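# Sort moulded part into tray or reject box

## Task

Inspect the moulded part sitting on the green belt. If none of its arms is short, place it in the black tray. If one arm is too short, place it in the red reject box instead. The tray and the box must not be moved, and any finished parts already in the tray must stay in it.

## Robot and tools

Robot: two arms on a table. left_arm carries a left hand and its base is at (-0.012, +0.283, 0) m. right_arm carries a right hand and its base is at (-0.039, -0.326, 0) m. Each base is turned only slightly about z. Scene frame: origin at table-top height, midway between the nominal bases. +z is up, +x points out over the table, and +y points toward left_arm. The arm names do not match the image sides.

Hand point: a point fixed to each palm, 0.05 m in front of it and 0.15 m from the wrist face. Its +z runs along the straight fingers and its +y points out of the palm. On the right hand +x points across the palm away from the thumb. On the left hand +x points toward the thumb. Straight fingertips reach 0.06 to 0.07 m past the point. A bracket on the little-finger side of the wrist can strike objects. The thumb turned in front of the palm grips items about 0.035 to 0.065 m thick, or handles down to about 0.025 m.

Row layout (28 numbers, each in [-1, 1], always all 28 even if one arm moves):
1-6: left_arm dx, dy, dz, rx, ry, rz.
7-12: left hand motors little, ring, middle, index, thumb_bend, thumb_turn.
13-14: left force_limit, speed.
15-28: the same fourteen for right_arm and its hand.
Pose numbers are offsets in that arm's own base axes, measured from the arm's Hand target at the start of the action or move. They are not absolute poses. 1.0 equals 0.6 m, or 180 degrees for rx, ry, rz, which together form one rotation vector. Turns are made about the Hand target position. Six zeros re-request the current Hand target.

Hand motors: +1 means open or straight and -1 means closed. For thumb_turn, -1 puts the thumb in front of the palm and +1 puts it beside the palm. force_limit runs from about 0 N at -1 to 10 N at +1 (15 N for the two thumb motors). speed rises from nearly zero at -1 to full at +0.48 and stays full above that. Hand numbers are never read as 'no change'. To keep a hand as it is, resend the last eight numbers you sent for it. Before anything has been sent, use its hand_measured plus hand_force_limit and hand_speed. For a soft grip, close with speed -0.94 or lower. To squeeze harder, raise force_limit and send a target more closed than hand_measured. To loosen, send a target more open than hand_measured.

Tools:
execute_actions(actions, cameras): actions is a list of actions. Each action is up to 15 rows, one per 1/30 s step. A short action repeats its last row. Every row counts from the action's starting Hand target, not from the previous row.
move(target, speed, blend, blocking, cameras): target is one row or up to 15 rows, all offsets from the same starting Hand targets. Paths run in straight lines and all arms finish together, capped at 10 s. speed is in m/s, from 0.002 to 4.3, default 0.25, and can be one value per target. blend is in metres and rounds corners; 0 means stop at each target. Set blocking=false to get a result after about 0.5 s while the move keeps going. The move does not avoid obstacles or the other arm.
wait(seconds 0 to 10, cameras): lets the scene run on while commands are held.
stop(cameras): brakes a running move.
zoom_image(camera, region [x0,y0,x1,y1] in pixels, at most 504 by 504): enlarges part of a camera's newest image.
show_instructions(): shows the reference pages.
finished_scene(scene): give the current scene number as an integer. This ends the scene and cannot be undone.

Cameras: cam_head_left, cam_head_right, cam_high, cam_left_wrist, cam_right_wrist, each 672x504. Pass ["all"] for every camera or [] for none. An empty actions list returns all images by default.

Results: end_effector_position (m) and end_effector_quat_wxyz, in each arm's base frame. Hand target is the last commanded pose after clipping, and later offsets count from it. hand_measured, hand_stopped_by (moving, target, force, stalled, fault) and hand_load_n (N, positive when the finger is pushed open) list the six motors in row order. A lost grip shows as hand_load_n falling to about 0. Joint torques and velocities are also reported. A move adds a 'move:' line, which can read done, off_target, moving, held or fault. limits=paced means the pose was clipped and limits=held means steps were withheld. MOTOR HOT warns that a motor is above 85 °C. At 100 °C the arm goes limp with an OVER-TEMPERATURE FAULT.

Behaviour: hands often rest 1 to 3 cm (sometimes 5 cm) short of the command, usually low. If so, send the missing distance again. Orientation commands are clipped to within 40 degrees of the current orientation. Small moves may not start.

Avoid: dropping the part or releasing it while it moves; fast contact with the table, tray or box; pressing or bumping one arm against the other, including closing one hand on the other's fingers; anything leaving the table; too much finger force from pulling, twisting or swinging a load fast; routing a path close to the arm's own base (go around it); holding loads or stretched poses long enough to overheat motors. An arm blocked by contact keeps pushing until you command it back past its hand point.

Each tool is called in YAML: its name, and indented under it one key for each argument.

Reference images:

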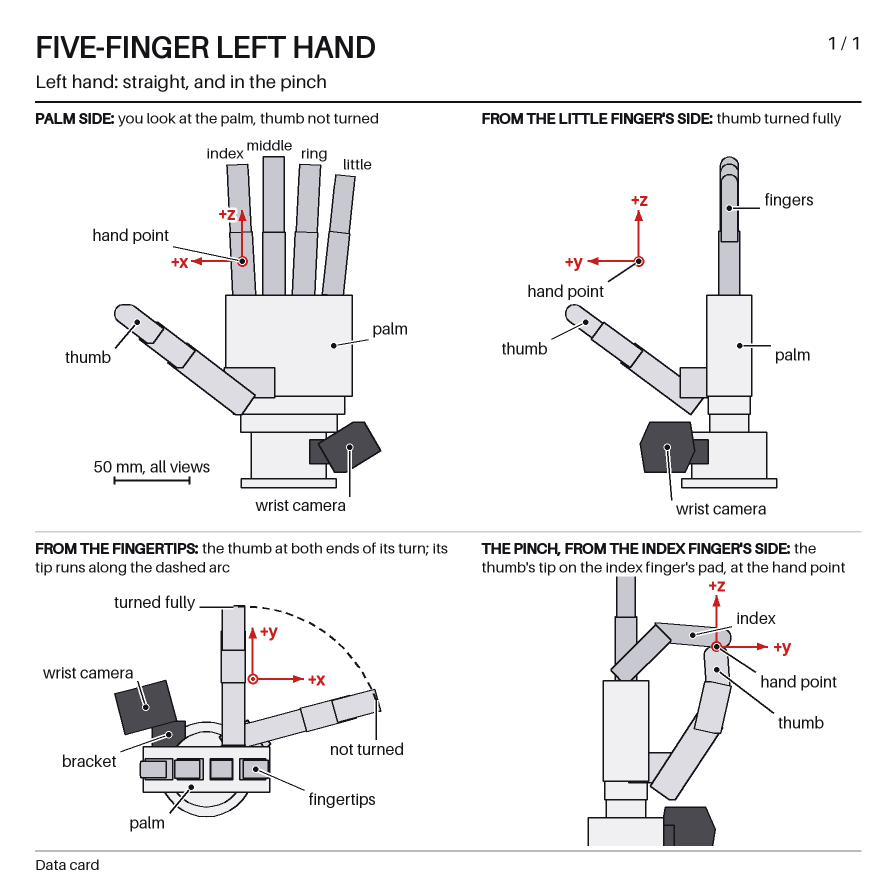

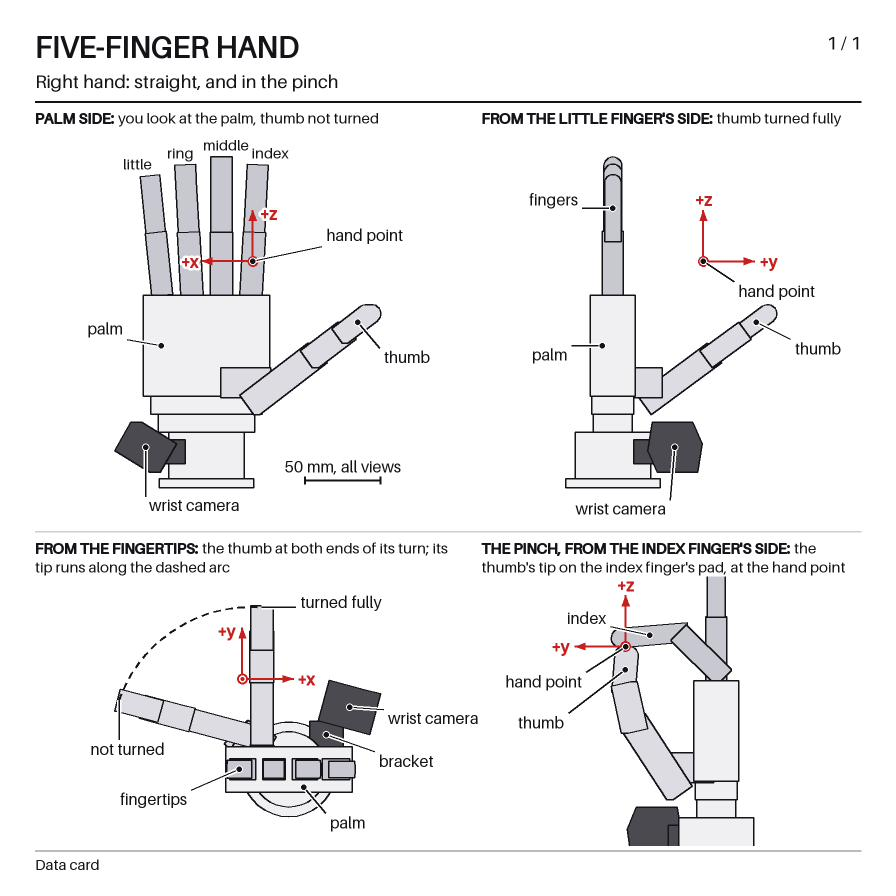

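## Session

execute_actions:
  actions: []

zoom_image:
  camera: "cam_high"
  region: [60, 180, 320, 320]

zoom_image:
  camera: "cam_head_left"
  region: [70, 240, 320, 360]

Scene clock: 0.00 s.
left_arm: end_effector_position=(+0.6362, -0.2004, +0.3195) hand_measured=(+1.000, +1.000, +1.000, +1.000, +1.000, +1.000) hand_load_n=(+0.0, +0.0, +0.0, +0.0, +0.0, +0.0) hand_stopped_by=(target, target, target, target, target, target) hand_force_limit=0.00 hand_speed=-0.80 end_effector_quat_wxyz=(+0.165, -0.014, +0.758, -0.631) | right_arm: end_effector_position=(+0.3025, +0.4056, +0.2019) hand_measured=(+1.000, +1.000, +1.000, +1.000, +1.000, +1.000) hand_load_n=(+0.0, +0.0, +0.0, +0.0, +0.0, +0.0) hand_stopped_by=(target, target, target, target, target, target) hand_force_limit=0.00 hand_speed=-0.80 end_effector_quat_wxyz=(-0.032, +0.693, -0.719, +0.038)
Joint positions: left_arm=[-0.034 1.752 1.637 -0.349 1.229 0.677] | right_arm=[0.832 1.657 1.587 -1.442 0.081 0.867]
Joint velocities: within noise
Joint torques (N m): no reading
Heat: left arm: hottest elbow 33 °C; right arm: hottest elbow 32 °C.
Hand target: left_arm +0.6413, -0.2005, +0.3295; +0.174, -0.007, +0.756, -0.631 | right_arm +0.3066, +0.4102, +0.2051; -0.037, +0.693, -0.719, +0.038
camera_calibration:
cam_left_wrist: T_world_to_cam=[[-0.383386, -0.219675, 0.897083, -0.0932873], [-0.899703, 0.308295, -0.309011, 0.733003], [-0.208684, -0.925579, -0.315839, 0.16179], [0, 0, 0, 1]] pos_world=[0.657484, -0.0967252, 0.361292]
cam_right_wrist: T_world_to_cam=[[-0.970897, -0.221748, -0.0904786, 0.403763], [-0.237034, 0.83567, 0.49545, -0.366581], [-0.0342547, 0.502478, -0.863911, 0.0957504], [0, 0, 0, 1]] pos_world=[0.3084, 0.347762, 0.300874]

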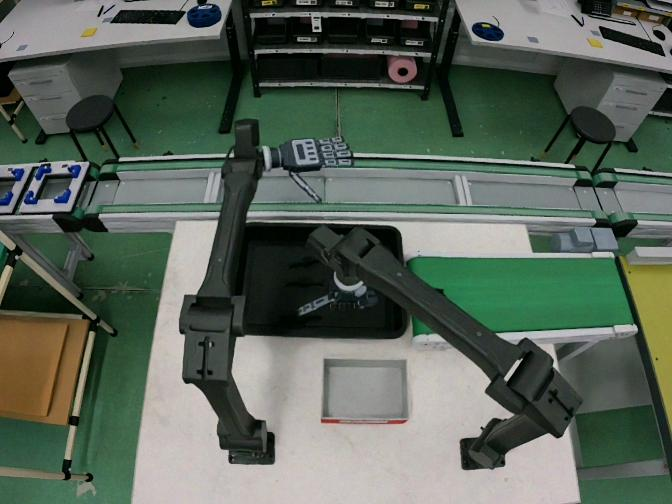

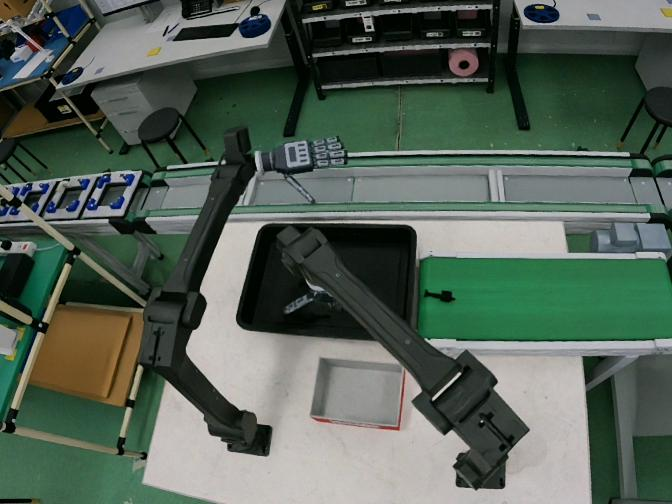

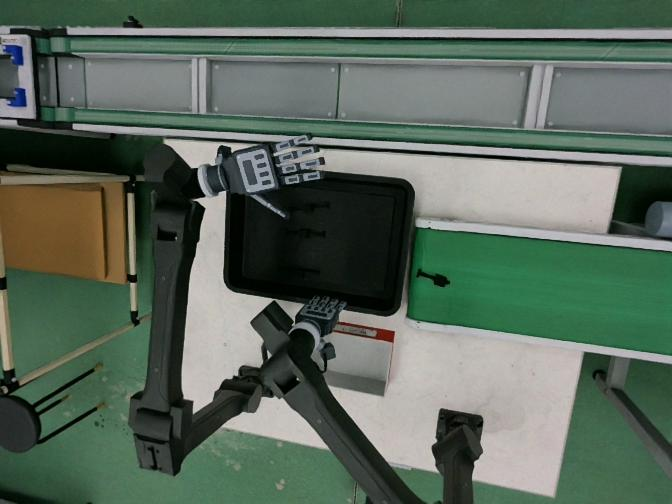

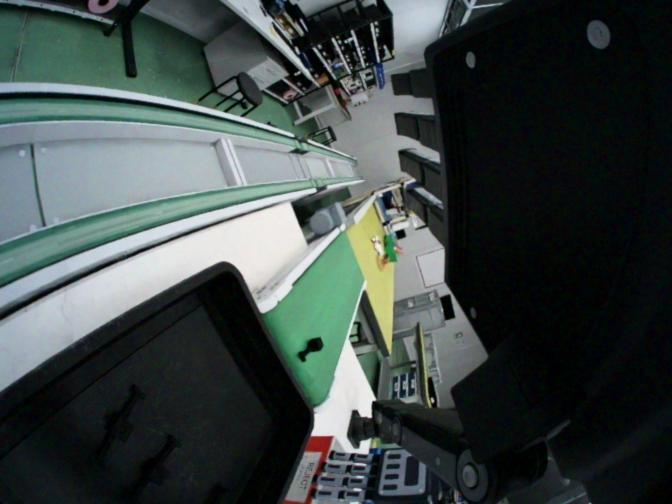

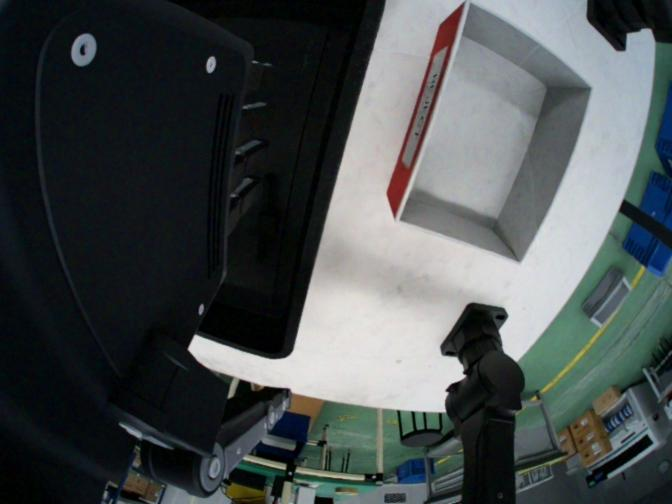

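Scaled by 1.938 from the camera's 672x504 image, which has a finer 960x720 frame.

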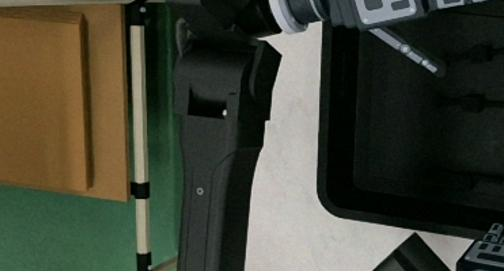

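Scaled by 2.016 from the camera's 672x504 image, which has a finer 960x720 frame.

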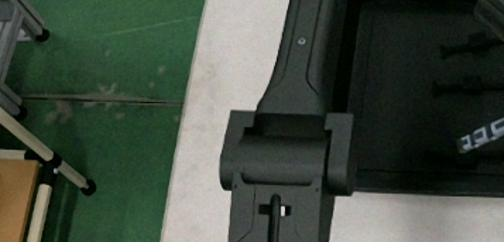

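zoom_image:
  camera: "cam_high"
  region: [400, 250, 460, 310]

zoom_image:
  camera: "cam_head_right"
  region: [410, 270, 470, 330]

zoom_image:
  camera: "cam_left_wrist"
  region: [280, 320, 350, 390]

zoom_image:
  camera: "cam_high"
  region: [220, 170, 420, 320]

Scaled by 8.400 from the camera's 672x504 image, which has a finer 960x720 frame.

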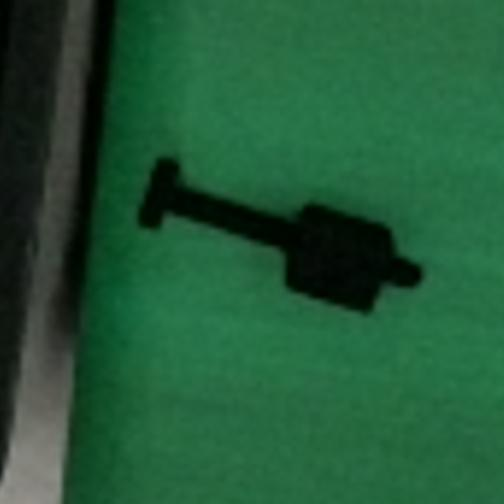

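Scaled by 8.400 from the camera's 672x504 image, which has a finer 960x720 frame.

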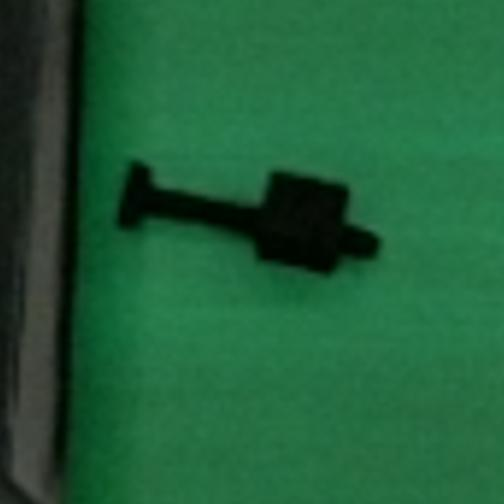

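Scaled by 7.200 from the camera's 672x504 image, which has a finer 960x720 frame.

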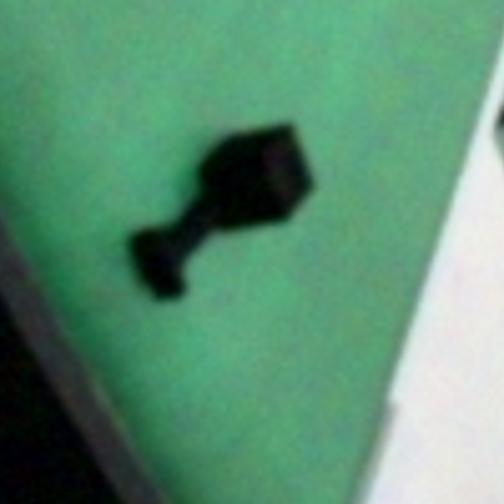

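Scaled by 2.520 from the camera's 672x504 image, which has a finer 960x720 frame.

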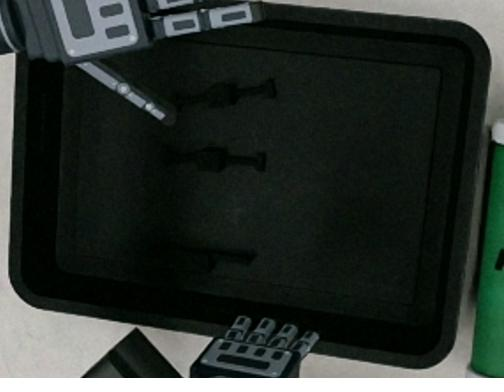

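move:
  target: [0,0,0,0,0,0,1,1,1,1,1,1,0,-0.8,0.2228,-0.5062,-0.058,-0.0394,-0.3254,-0.0478,-1,-1,0.34,0.34,0.5,-1,0,0]
  speed: 0.3
  cameras: ["cam_head_left","cam_head_right","cam_right_wrist"]

zoom_image:
  camera: "cam_head_left"
  region: [370, 230, 490, 350]

zoom_image:
  camera: "cam_head_right"
  region: [370, 230, 490, 350]

Scene clock: 125.03 s.
left_arm: end_effector_position=(+0.6362, -0.2004, +0.3195) hand_measured=(+1.000, +1.000, +1.000, +1.000, +1.000, +1.000) hand_load_n=(+0.0, +0.0, +0.0, +0.0, +0.0, +0.0) hand_stopped_by=(target, target, target, target, target, target) hand_force_limit=0.00 hand_speed=-0.80 end_effector_quat_wxyz=(+0.165, -0.014, +0.758, -0.631) | right_arm: end_effector_position=(+0.4426, +0.1071, +0.1707) hand_measured=(-1.000, -1.000, +0.340, +0.340, +0.500, -1.000) hand_load_n=(+0.0, +0.0, +0.0, +0.0, +0.0, +0.0) hand_stopped_by=(target, target, target, target, target, target) hand_force_limit=0.00 hand_speed=0.00 end_effector_quat_wxyz=(+0.335, -0.533, +0.658, -0.414)
Joint positions: left_arm=[-0.034 1.752 1.637 -0.349 1.229 0.677] | right_arm=[0.357 1.052 0.657 -0.123 0.505 0.268]
Joint torques (N m): left_arm=[0.32 -17.14 12.26 1.39 0.43 -0.03] | right_arm=[-0.15 -6.12 7.61 3.34 0 0.1]
Heat: left arm: hottest elbow 45 °C; right arm: hottest elbow 39 °C.
Hand target: left_arm +0.6413, -0.2005, +0.3295; +0.174, -0.007, +0.756, -0.631 | right_arm +0.4404, +0.1065, +0.1702; +0.340, -0.533, +0.654, -0.416
Off the commanded pose: left_arm 0.011 m, 1 deg | right_arm 0.002 m, 1 deg.
move: off_target (left_arm)
camera_calibration:
cam_right_wrist: T_world_to_cam=[[-0.466437, -0.165628, -0.868909, 0.374279], [-0.38557, 0.922151, 0.0312005, 0.0672704], [0.796098, 0.349579, -0.493987, -0.190757], [0, 0, 0, 1]] pos_world=[0.352377, 0.0666423, 0.228884]
Images, in order (width x height): cam_head_left 672x504, cam_head_right 672x504, cam_right_wrist 672x504.

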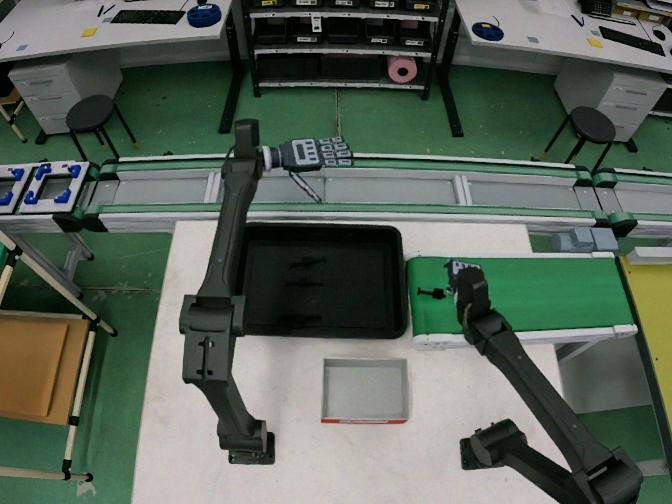

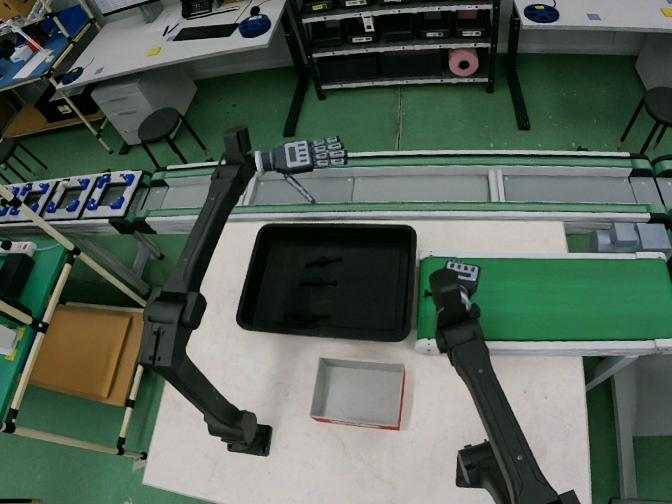

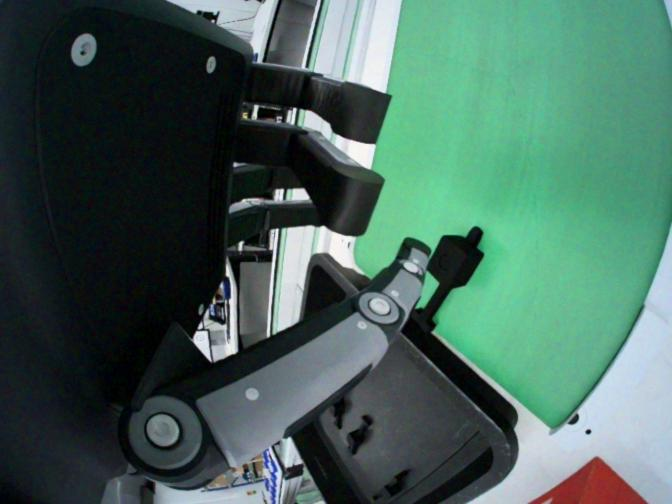

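Scaled by 4.200 from the camera's 672x504 image, which has a finer 960x720 frame.

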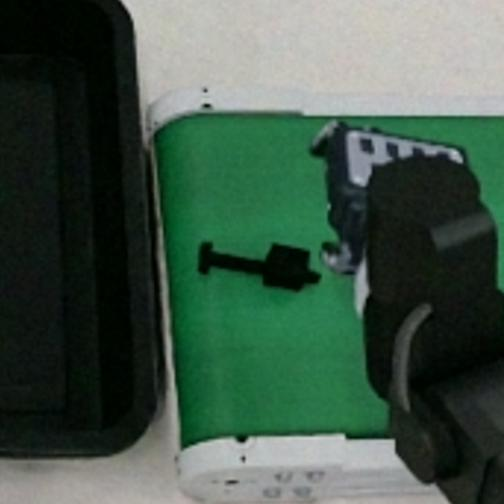

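Scaled by 4.200 from the camera's 672x504 image, which has a finer 960x720 frame.

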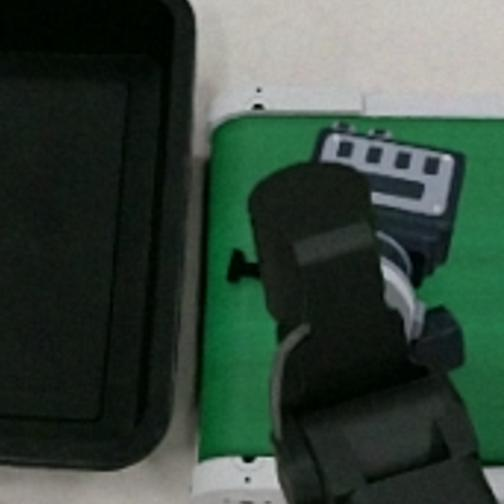

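move:
  target: [0,0,0,0,0,0,1,1,1,1,1,1,0,-0.8,0.0,0.0183,-0.09,0,0,0,-1,-1,0.34,0.34,0.5,-1,0,0]
  speed: 0.12
  cameras: ["cam_head_left","cam_right_wrist"]

zoom_image:
  camera: "cam_head_left"
  region: [370, 230, 490, 350]

zoom_image:
  camera: "cam_right_wrist"
  region: [320, 120, 540, 340]

Scene clock: 162.17 s.
left_arm: end_effector_position=(+0.6362, -0.2004, +0.3195) hand_measured=(+1.000, +1.000, +1.000, +1.000, +1.000, +1.000) hand_load_n=(+0.0, +0.0, +0.0, +0.0, +0.0, +0.0) hand_stopped_by=(target, target, target, target, target, target) hand_force_limit=0.00 hand_speed=-0.80 end_effector_quat_wxyz=(+0.165, -0.014, +0.758, -0.631) | right_arm: end_effector_position=(+0.4422, +0.1146, +0.1235) hand_measured=(-1.000, -1.000, +0.340, +0.340, +0.500, -1.000) hand_load_n=(+0.0, +0.0, +0.0, +0.0, +0.0, +0.0) hand_stopped_by=(target, target, target, target, target, target) hand_force_limit=0.00 hand_speed=0.00 end_effector_quat_wxyz=(+0.338, -0.533, +0.653, -0.419)
Joint positions: left_arm=[-0.034 1.752 1.637 -0.349 1.229 0.677] | right_arm=[0.383 1.138 0.566 0.064 0.529 0.269]
Joint torques (N m): left_arm=[0.38 -17.38 12.25 1.33 0.43 -0.03] | right_arm=[0.56 -5.3 7.32 3.22 0.16 0.19]
Heat: left arm: hottest elbow 45 °C; right arm: hottest elbow 39 °C.
Hand target: left_arm +0.6413, -0.2005, +0.3295; +0.174, -0.007, +0.756, -0.631 | right_arm +0.4405, +0.1174, +0.1164; +0.340, -0.533, +0.654, -0.417
Off the commanded pose: left_arm 0.011 m, 1 deg | right_arm 0.008 m, 0 deg.
move: off_target (left_arm)
camera_calibration:
cam_right_wrist: T_world_to_cam=[[-0.453602, -0.173078, -0.874237, 0.330143], [-0.389612, 0.920765, 0.0198623, 0.0650175], [0.801529, 0.349622, -0.485094, -0.21984], [0, 0, 0, 1]] pos_world=[0.351294, 0.0741358, 0.180689]
Images, in order (width x height): cam_head_left 672x504, cam_right_wrist 672x504.

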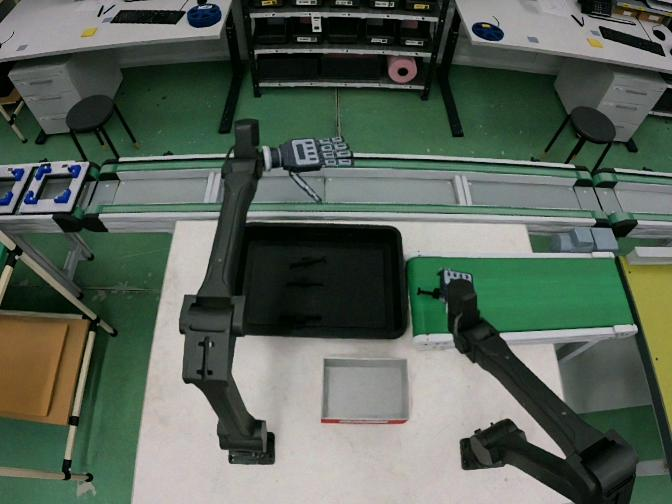

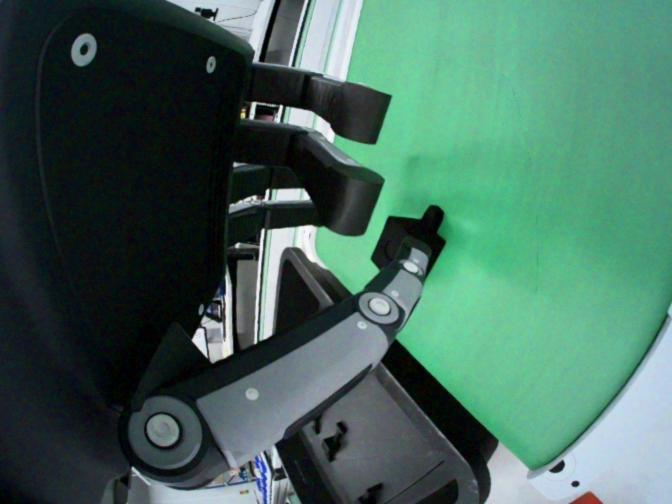

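Scaled by 4.200 from the camera's 672x504 image, which has a finer 960x720 frame.

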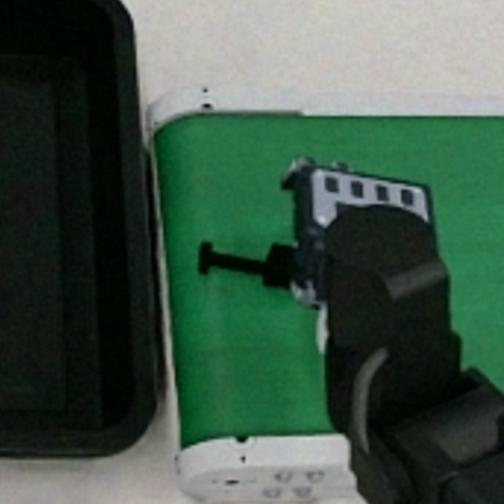

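Scaled by 2.291 from the camera's 672x504 image, which has a finer 960x720 frame.

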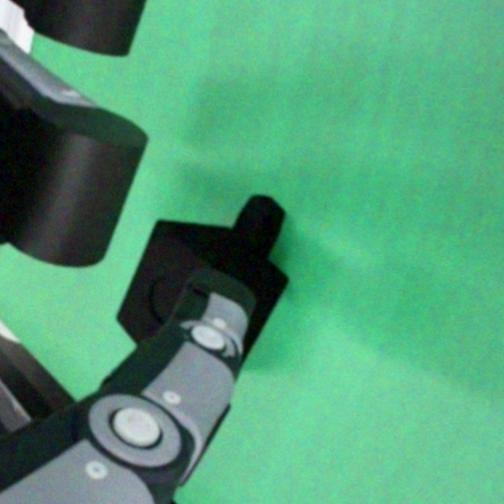

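move:
  target:
    - [0,0,0,0,0,0,1,1,1,1,1,1,0,-0.8,0.0,0.0,-0.040,0,0,0,-1,-1,0.34,0.34,0.5,-1,0,0]
    - [0,0,0,0,0,0,1,1,1,1,1,1,0,-0.8,0.0,0.0,-0.040,0,0,0,-1,-1,-0.3,-0.3,-0.2,-1,-0.4,-0.7]
  speed: 0.06
  cameras: ["cam_head_left","cam_right_wrist"]

zoom_image:
  camera: "cam_right_wrist"
  region: [320, 120, 540, 340]

Scene clock: 179.60 s.
left_arm: end_effector_position=(+0.6362, -0.2004, +0.3195) hand_measured=(+1.000, +1.000, +1.000, +1.000, +1.000, +1.000) hand_load_n=(+0.0, +0.0, +0.0, +0.0, +0.0, +0.0) hand_stopped_by=(target, target, target, target, target, target) hand_force_limit=0.00 hand_speed=-0.80 end_effector_quat_wxyz=(+0.165, -0.014, +0.758, -0.631) | right_arm: end_effector_position=(+0.4434, +0.1152, +0.1023) hand_measured=(-1.000, -1.000, -0.014, -0.042, +0.310, -1.000) hand_load_n=(+0.0, +0.0, +6.0, +7.5, +10.0, +0.0) hand_stopped_by=(target, target, force, force, force, target) hand_force_limit=-0.40 hand_speed=-0.70 end_effector_quat_wxyz=(+0.341, -0.531, +0.652, -0.420)
Joint positions: left_arm=[-0.034 1.752 1.637 -0.349 1.229 0.677] | right_arm=[0.383 1.19 0.531 0.157 0.529 0.27]
Joint torques (N m): left_arm=[0.09 -17.2 12.33 1.39 0.44 -0.05] | right_arm=[0.85 -5.42 6.8 3.19 0.17 0.22]
Heat: left arm: hottest elbow 45 °C; right arm: hottest elbow 38 °C.
Hand target: left_arm +0.6413, -0.2005, +0.3295; +0.174, -0.007, +0.756, -0.631 | right_arm +0.4404, +0.1174, +0.0922; +0.340, -0.533, +0.654, -0.416
Off the commanded pose: left_arm 0.011 m, 1 deg | right_arm 0.011 m, 0 deg.
move: off_target (left_arm, right_arm); target 2's new numbers were sent with right_arm's hand 0.011 m and 0 deg from that target
camera_calibration:
cam_right_wrist: T_world_to_cam=[[-0.448354, -0.170559, -0.877433, 0.309954], [-0.389627, 0.920753, 0.0201127, 0.0654009], [0.804469, 0.350889, -0.479278, -0.233384], [0, 0, 0, 1]] pos_world=[0.352201, 0.0745394, 0.158793]
Images, in order (width x height): cam_head_left 672x504, cam_right_wrist 672x504.

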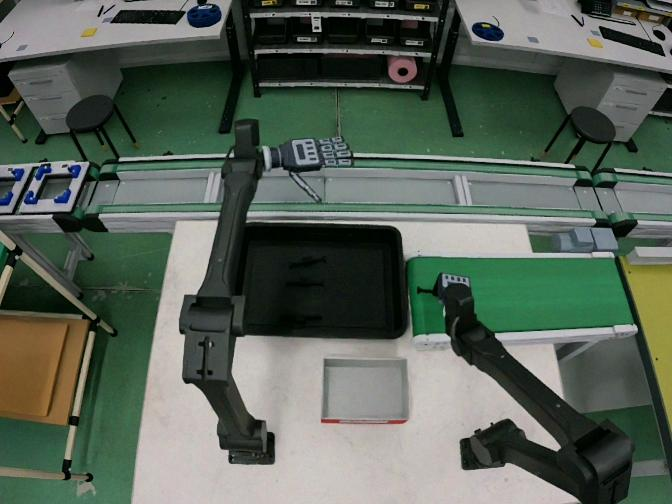

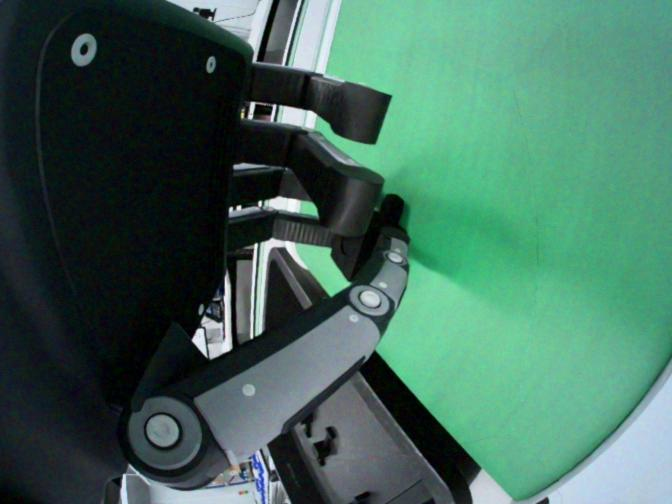

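Scaled by 2.291 from the camera's 672x504 image, which has a finer 960x720 frame.

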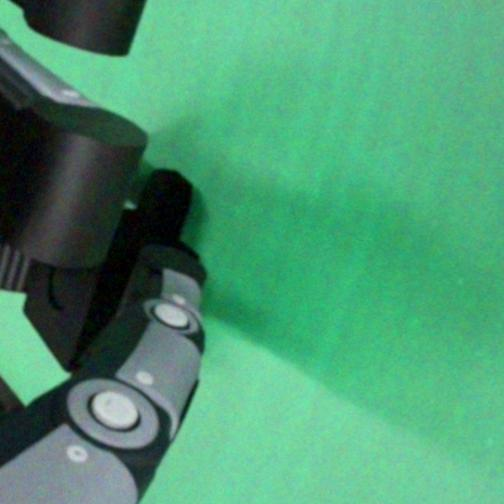

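move:
  target:
    - [0,0,0,0,0,0,1,1,1,1,1,1,0,-0.8,0,0,0.18,0,0,0,-1,-1,-0.3,-0.3,-0.2,-1,-0.4,-0.7]
    - [0,0,0,0,0,0,1,1,1,1,1,1,0,-0.8,-0.4465,0.317,0.18,0,0,0.147,-1,-1,-0.3,-0.3,-0.2,-1,-0.4,-0.7]
  speed: [0.1,0.2]
  blend: [0.03,0]
  cameras: ["cam_head_left","cam_head_right","cam_high","cam_right_wrist"]

Scene clock: 234.27 s.
left_arm: end_effector_position=(+0.6362, -0.2004, +0.3195) hand_measured=(+1.000, +1.000, +1.000, +1.000, +1.000, +1.000) hand_load_n=(+0.0, +0.0, +0.0, +0.0, +0.0, +0.0) hand_stopped_by=(target, target, target, target, target, target) hand_force_limit=0.00 hand_speed=-0.80 end_effector_quat_wxyz=(+0.165, -0.014, +0.758, -0.631) | right_arm: end_effector_position=(+0.1698, +0.2963, +0.1789) hand_measured=(-1.000, -1.000, -0.014, -0.042, +0.310, -1.000) hand_load_n=(+0.0, +0.0, +6.0, +7.0, +9.5, -0.5) hand_stopped_by=(target, target, force, force, force, target) hand_force_limit=-0.40 hand_speed=-0.70 end_effector_quat_wxyz=(-0.415, +0.678, -0.506, +0.334)
Joint positions: left_arm=[-0.034 1.752 1.637 -0.349 1.229 0.677] | right_arm=[1.431 0.822 0.616 -0.692 0.985 0.772]
Joint torques (N m): left_arm=[0.32 -17.08 12.26 1.37 0.44 -0.01] | right_arm=[-0.15 -1.38 13.29 1.11 0.5 0.25]
Heat: left arm: hottest elbow 46 °C; right arm: hottest elbow 37 °C.
Hand target: left_arm +0.6413, -0.2005, +0.3295; +0.174, -0.007, +0.756, -0.631 | right_arm +0.1726, +0.3077, +0.2002; -0.426, +0.668, -0.514, +0.328
Off the commanded pose: left_arm 0.011 m, 1 deg | right_arm 0.024 m, 2 deg.
move: off_target (left_arm, right_arm)
camera_calibration:
cam_right_wrist: T_world_to_cam=[[-0.330466, -0.387234, -0.860722, 0.326681], [-0.765769, 0.643098, 0.00468324, -0.0606466], [0.551715, 0.660662, -0.509054, -0.0836724], [0, 0, 0, 1]] pos_world=[0.107679, 0.220783, 0.238872]
Images, in order (width x height): cam_head_left 672x504, cam_head_right 672x504, cam_high 672x504, cam_right_wrist 672x504.

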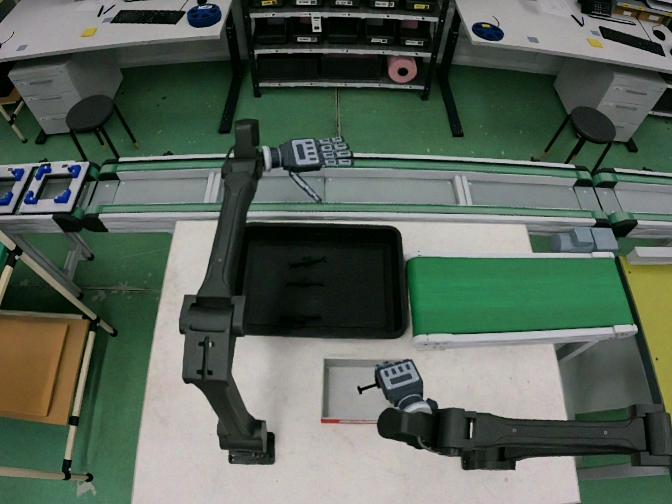

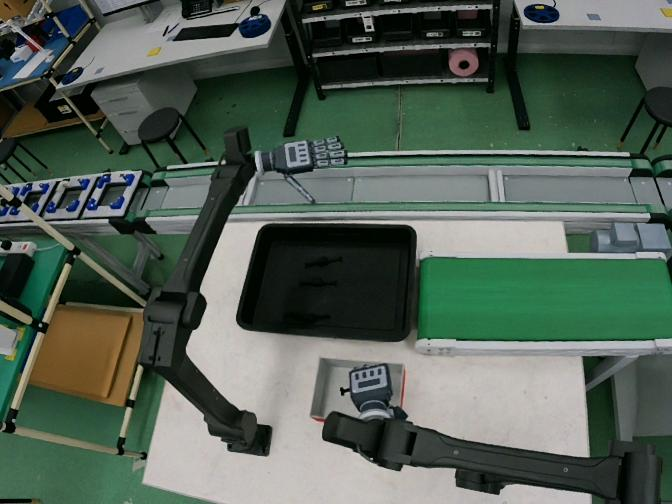

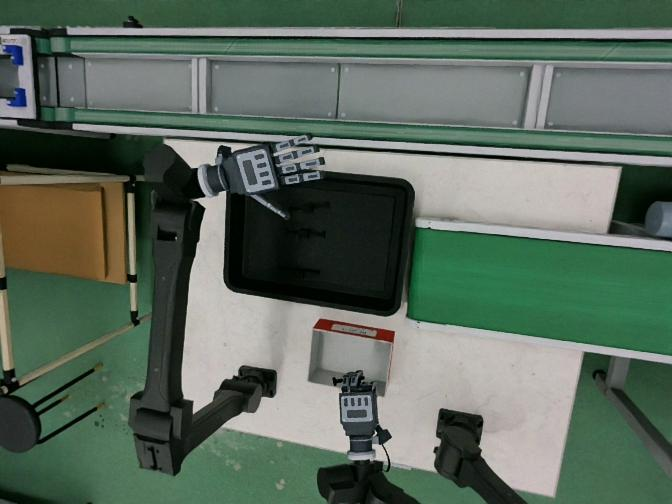

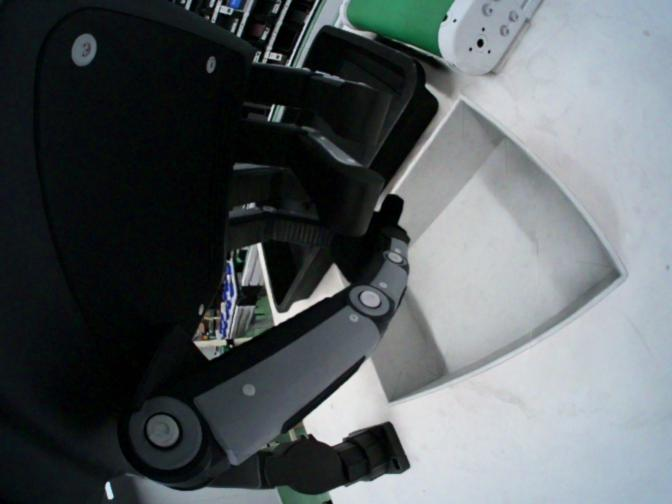

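zoom_image:
  camera: "cam_head_left"
  region: [310, 340, 450, 440]

zoom_image:
  camera: "cam_head_right"
  region: [300, 340, 440, 440]

zoom_image:
  camera: "cam_high"
  region: [290, 310, 410, 430]

Scaled by 3.600 from the camera's 672x504 image, which has a finer 960x720 frame.

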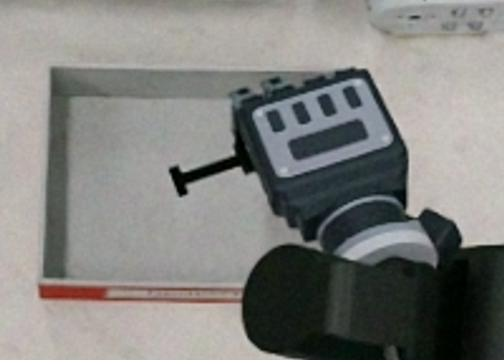

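Scaled by 3.600 from the camera's 672x504 image, which has a finer 960x720 frame.

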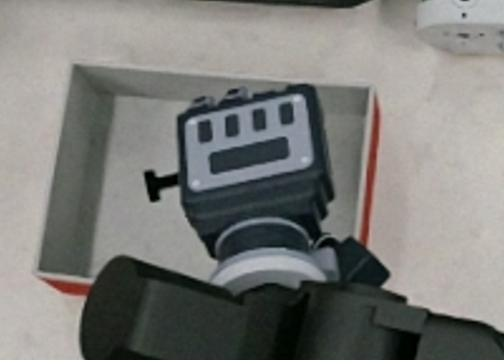

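Scaled by 4.200 from the camera's 672x504 image, which has a finer 960x720 frame.

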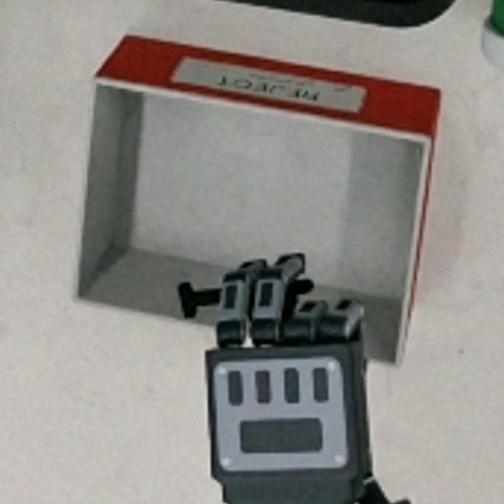

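move:
  target: [0,0,0,0,0,0,1,1,1,1,1,1,0,-0.8,0.015,0.0267,-0.175,0,0,0,-1,-1,-0.3,-0.3,-0.2,-1,-0.4,-0.7]
  speed: 0.12
  cameras: ["cam_head_left","cam_head_right","cam_high","cam_right_wrist"]

zoom_image:
  camera: "cam_head_left"
  region: [310, 340, 450, 440]

zoom_image:
  camera: "cam_high"
  region: [290, 310, 410, 430]

Scene clock: 293.07 s.
left_arm: end_effector_position=(+0.6362, -0.2004, +0.3195) hand_measured=(+1.000, +1.000, +1.000, +1.000, +1.000, +1.000) hand_load_n=(-0.5, +0.0, +0.0, +0.0, +0.0, +0.0) hand_stopped_by=(target, target, target, target, target, target) hand_force_limit=0.00 hand_speed=-0.80 end_effector_quat_wxyz=(+0.165, -0.014, +0.758, -0.631) | right_arm: end_effector_position=(+0.1793, +0.3268, +0.1020) hand_measured=(-1.000, -1.000, -0.014, -0.042, +0.310, -1.000) hand_load_n=(+0.0, +0.0, +5.5, +7.0, +9.5, -0.5) hand_stopped_by=(target, target, force, force, force, target) hand_force_limit=-0.40 hand_speed=-0.70 end_effector_quat_wxyz=(-0.430, +0.667, -0.515, +0.324)
Joint positions: left_arm=[-0.034 1.752 1.637 -0.349 1.229 0.677] | right_arm=[1.411 1.024 0.485 -0.303 0.972 0.757]
Joint torques (N m): left_arm=[0.26 -17.38 12.29 1.32 0.42 -0.03] | right_arm=[-1.03 -3.02 7.08 2.44 0.34 0.06]
Heat: left arm: hottest elbow 46 °C; right arm: hottest elbow 42 °C.
Hand target: left_arm +0.6413, -0.2005, +0.3295; +0.174, -0.007, +0.756, -0.631 | right_arm +0.1816, +0.3236, +0.0951; -0.426, +0.668, -0.514, +0.328
Off the commanded pose: left_arm 0.011 m, 1 deg | right_arm 0.008 m, 1 deg.
move: off_target (left_arm)
camera_calibration:
cam_right_wrist: T_world_to_cam=[[-0.330352, -0.347009, -0.877754, 0.263965], [-0.762366, 0.646385, 0.0313847, -0.0770665], [0.556476, 0.679538, -0.478082, -0.158383], [0, 0, 0, 1]] pos_world=[0.116585, 0.24904, 0.158395]
Images, in order (width x height): cam_head_left 672x504, cam_head_right 672x504, cam_high 672x504, cam_right_wrist 672x504.

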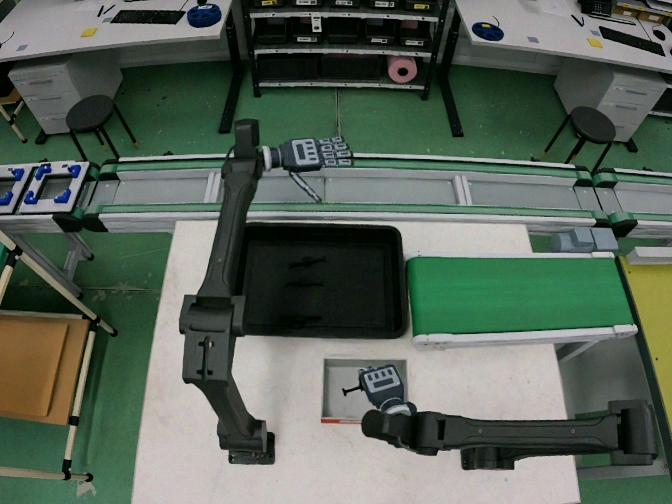

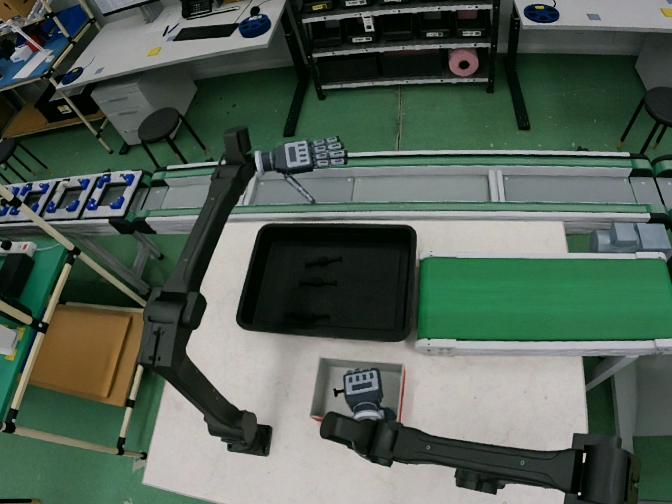

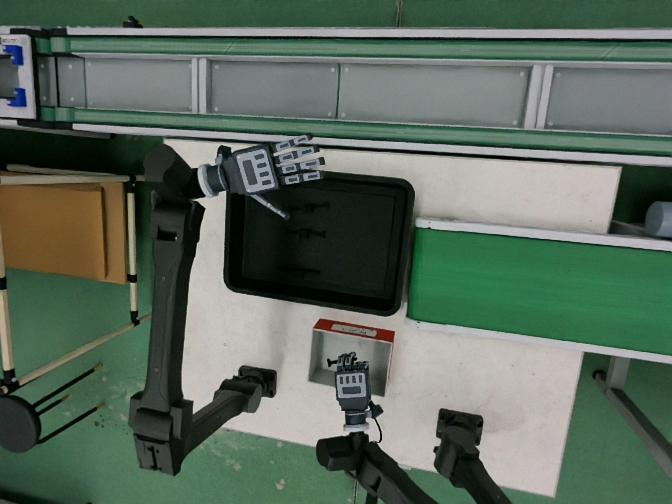

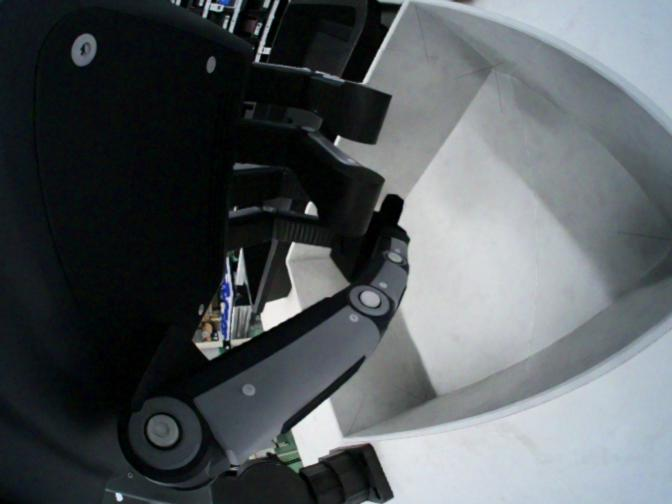

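Scaled by 3.600 from the camera's 672x504 image, which has a finer 960x720 frame.

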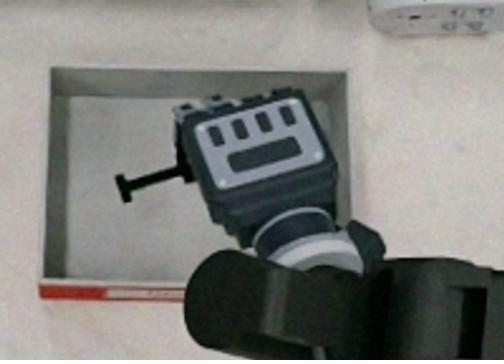

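Scaled by 4.200 from the camera's 672x504 image, which has a finer 960x720 frame.

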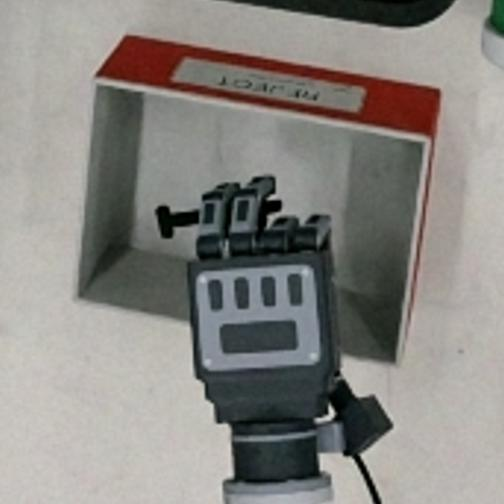

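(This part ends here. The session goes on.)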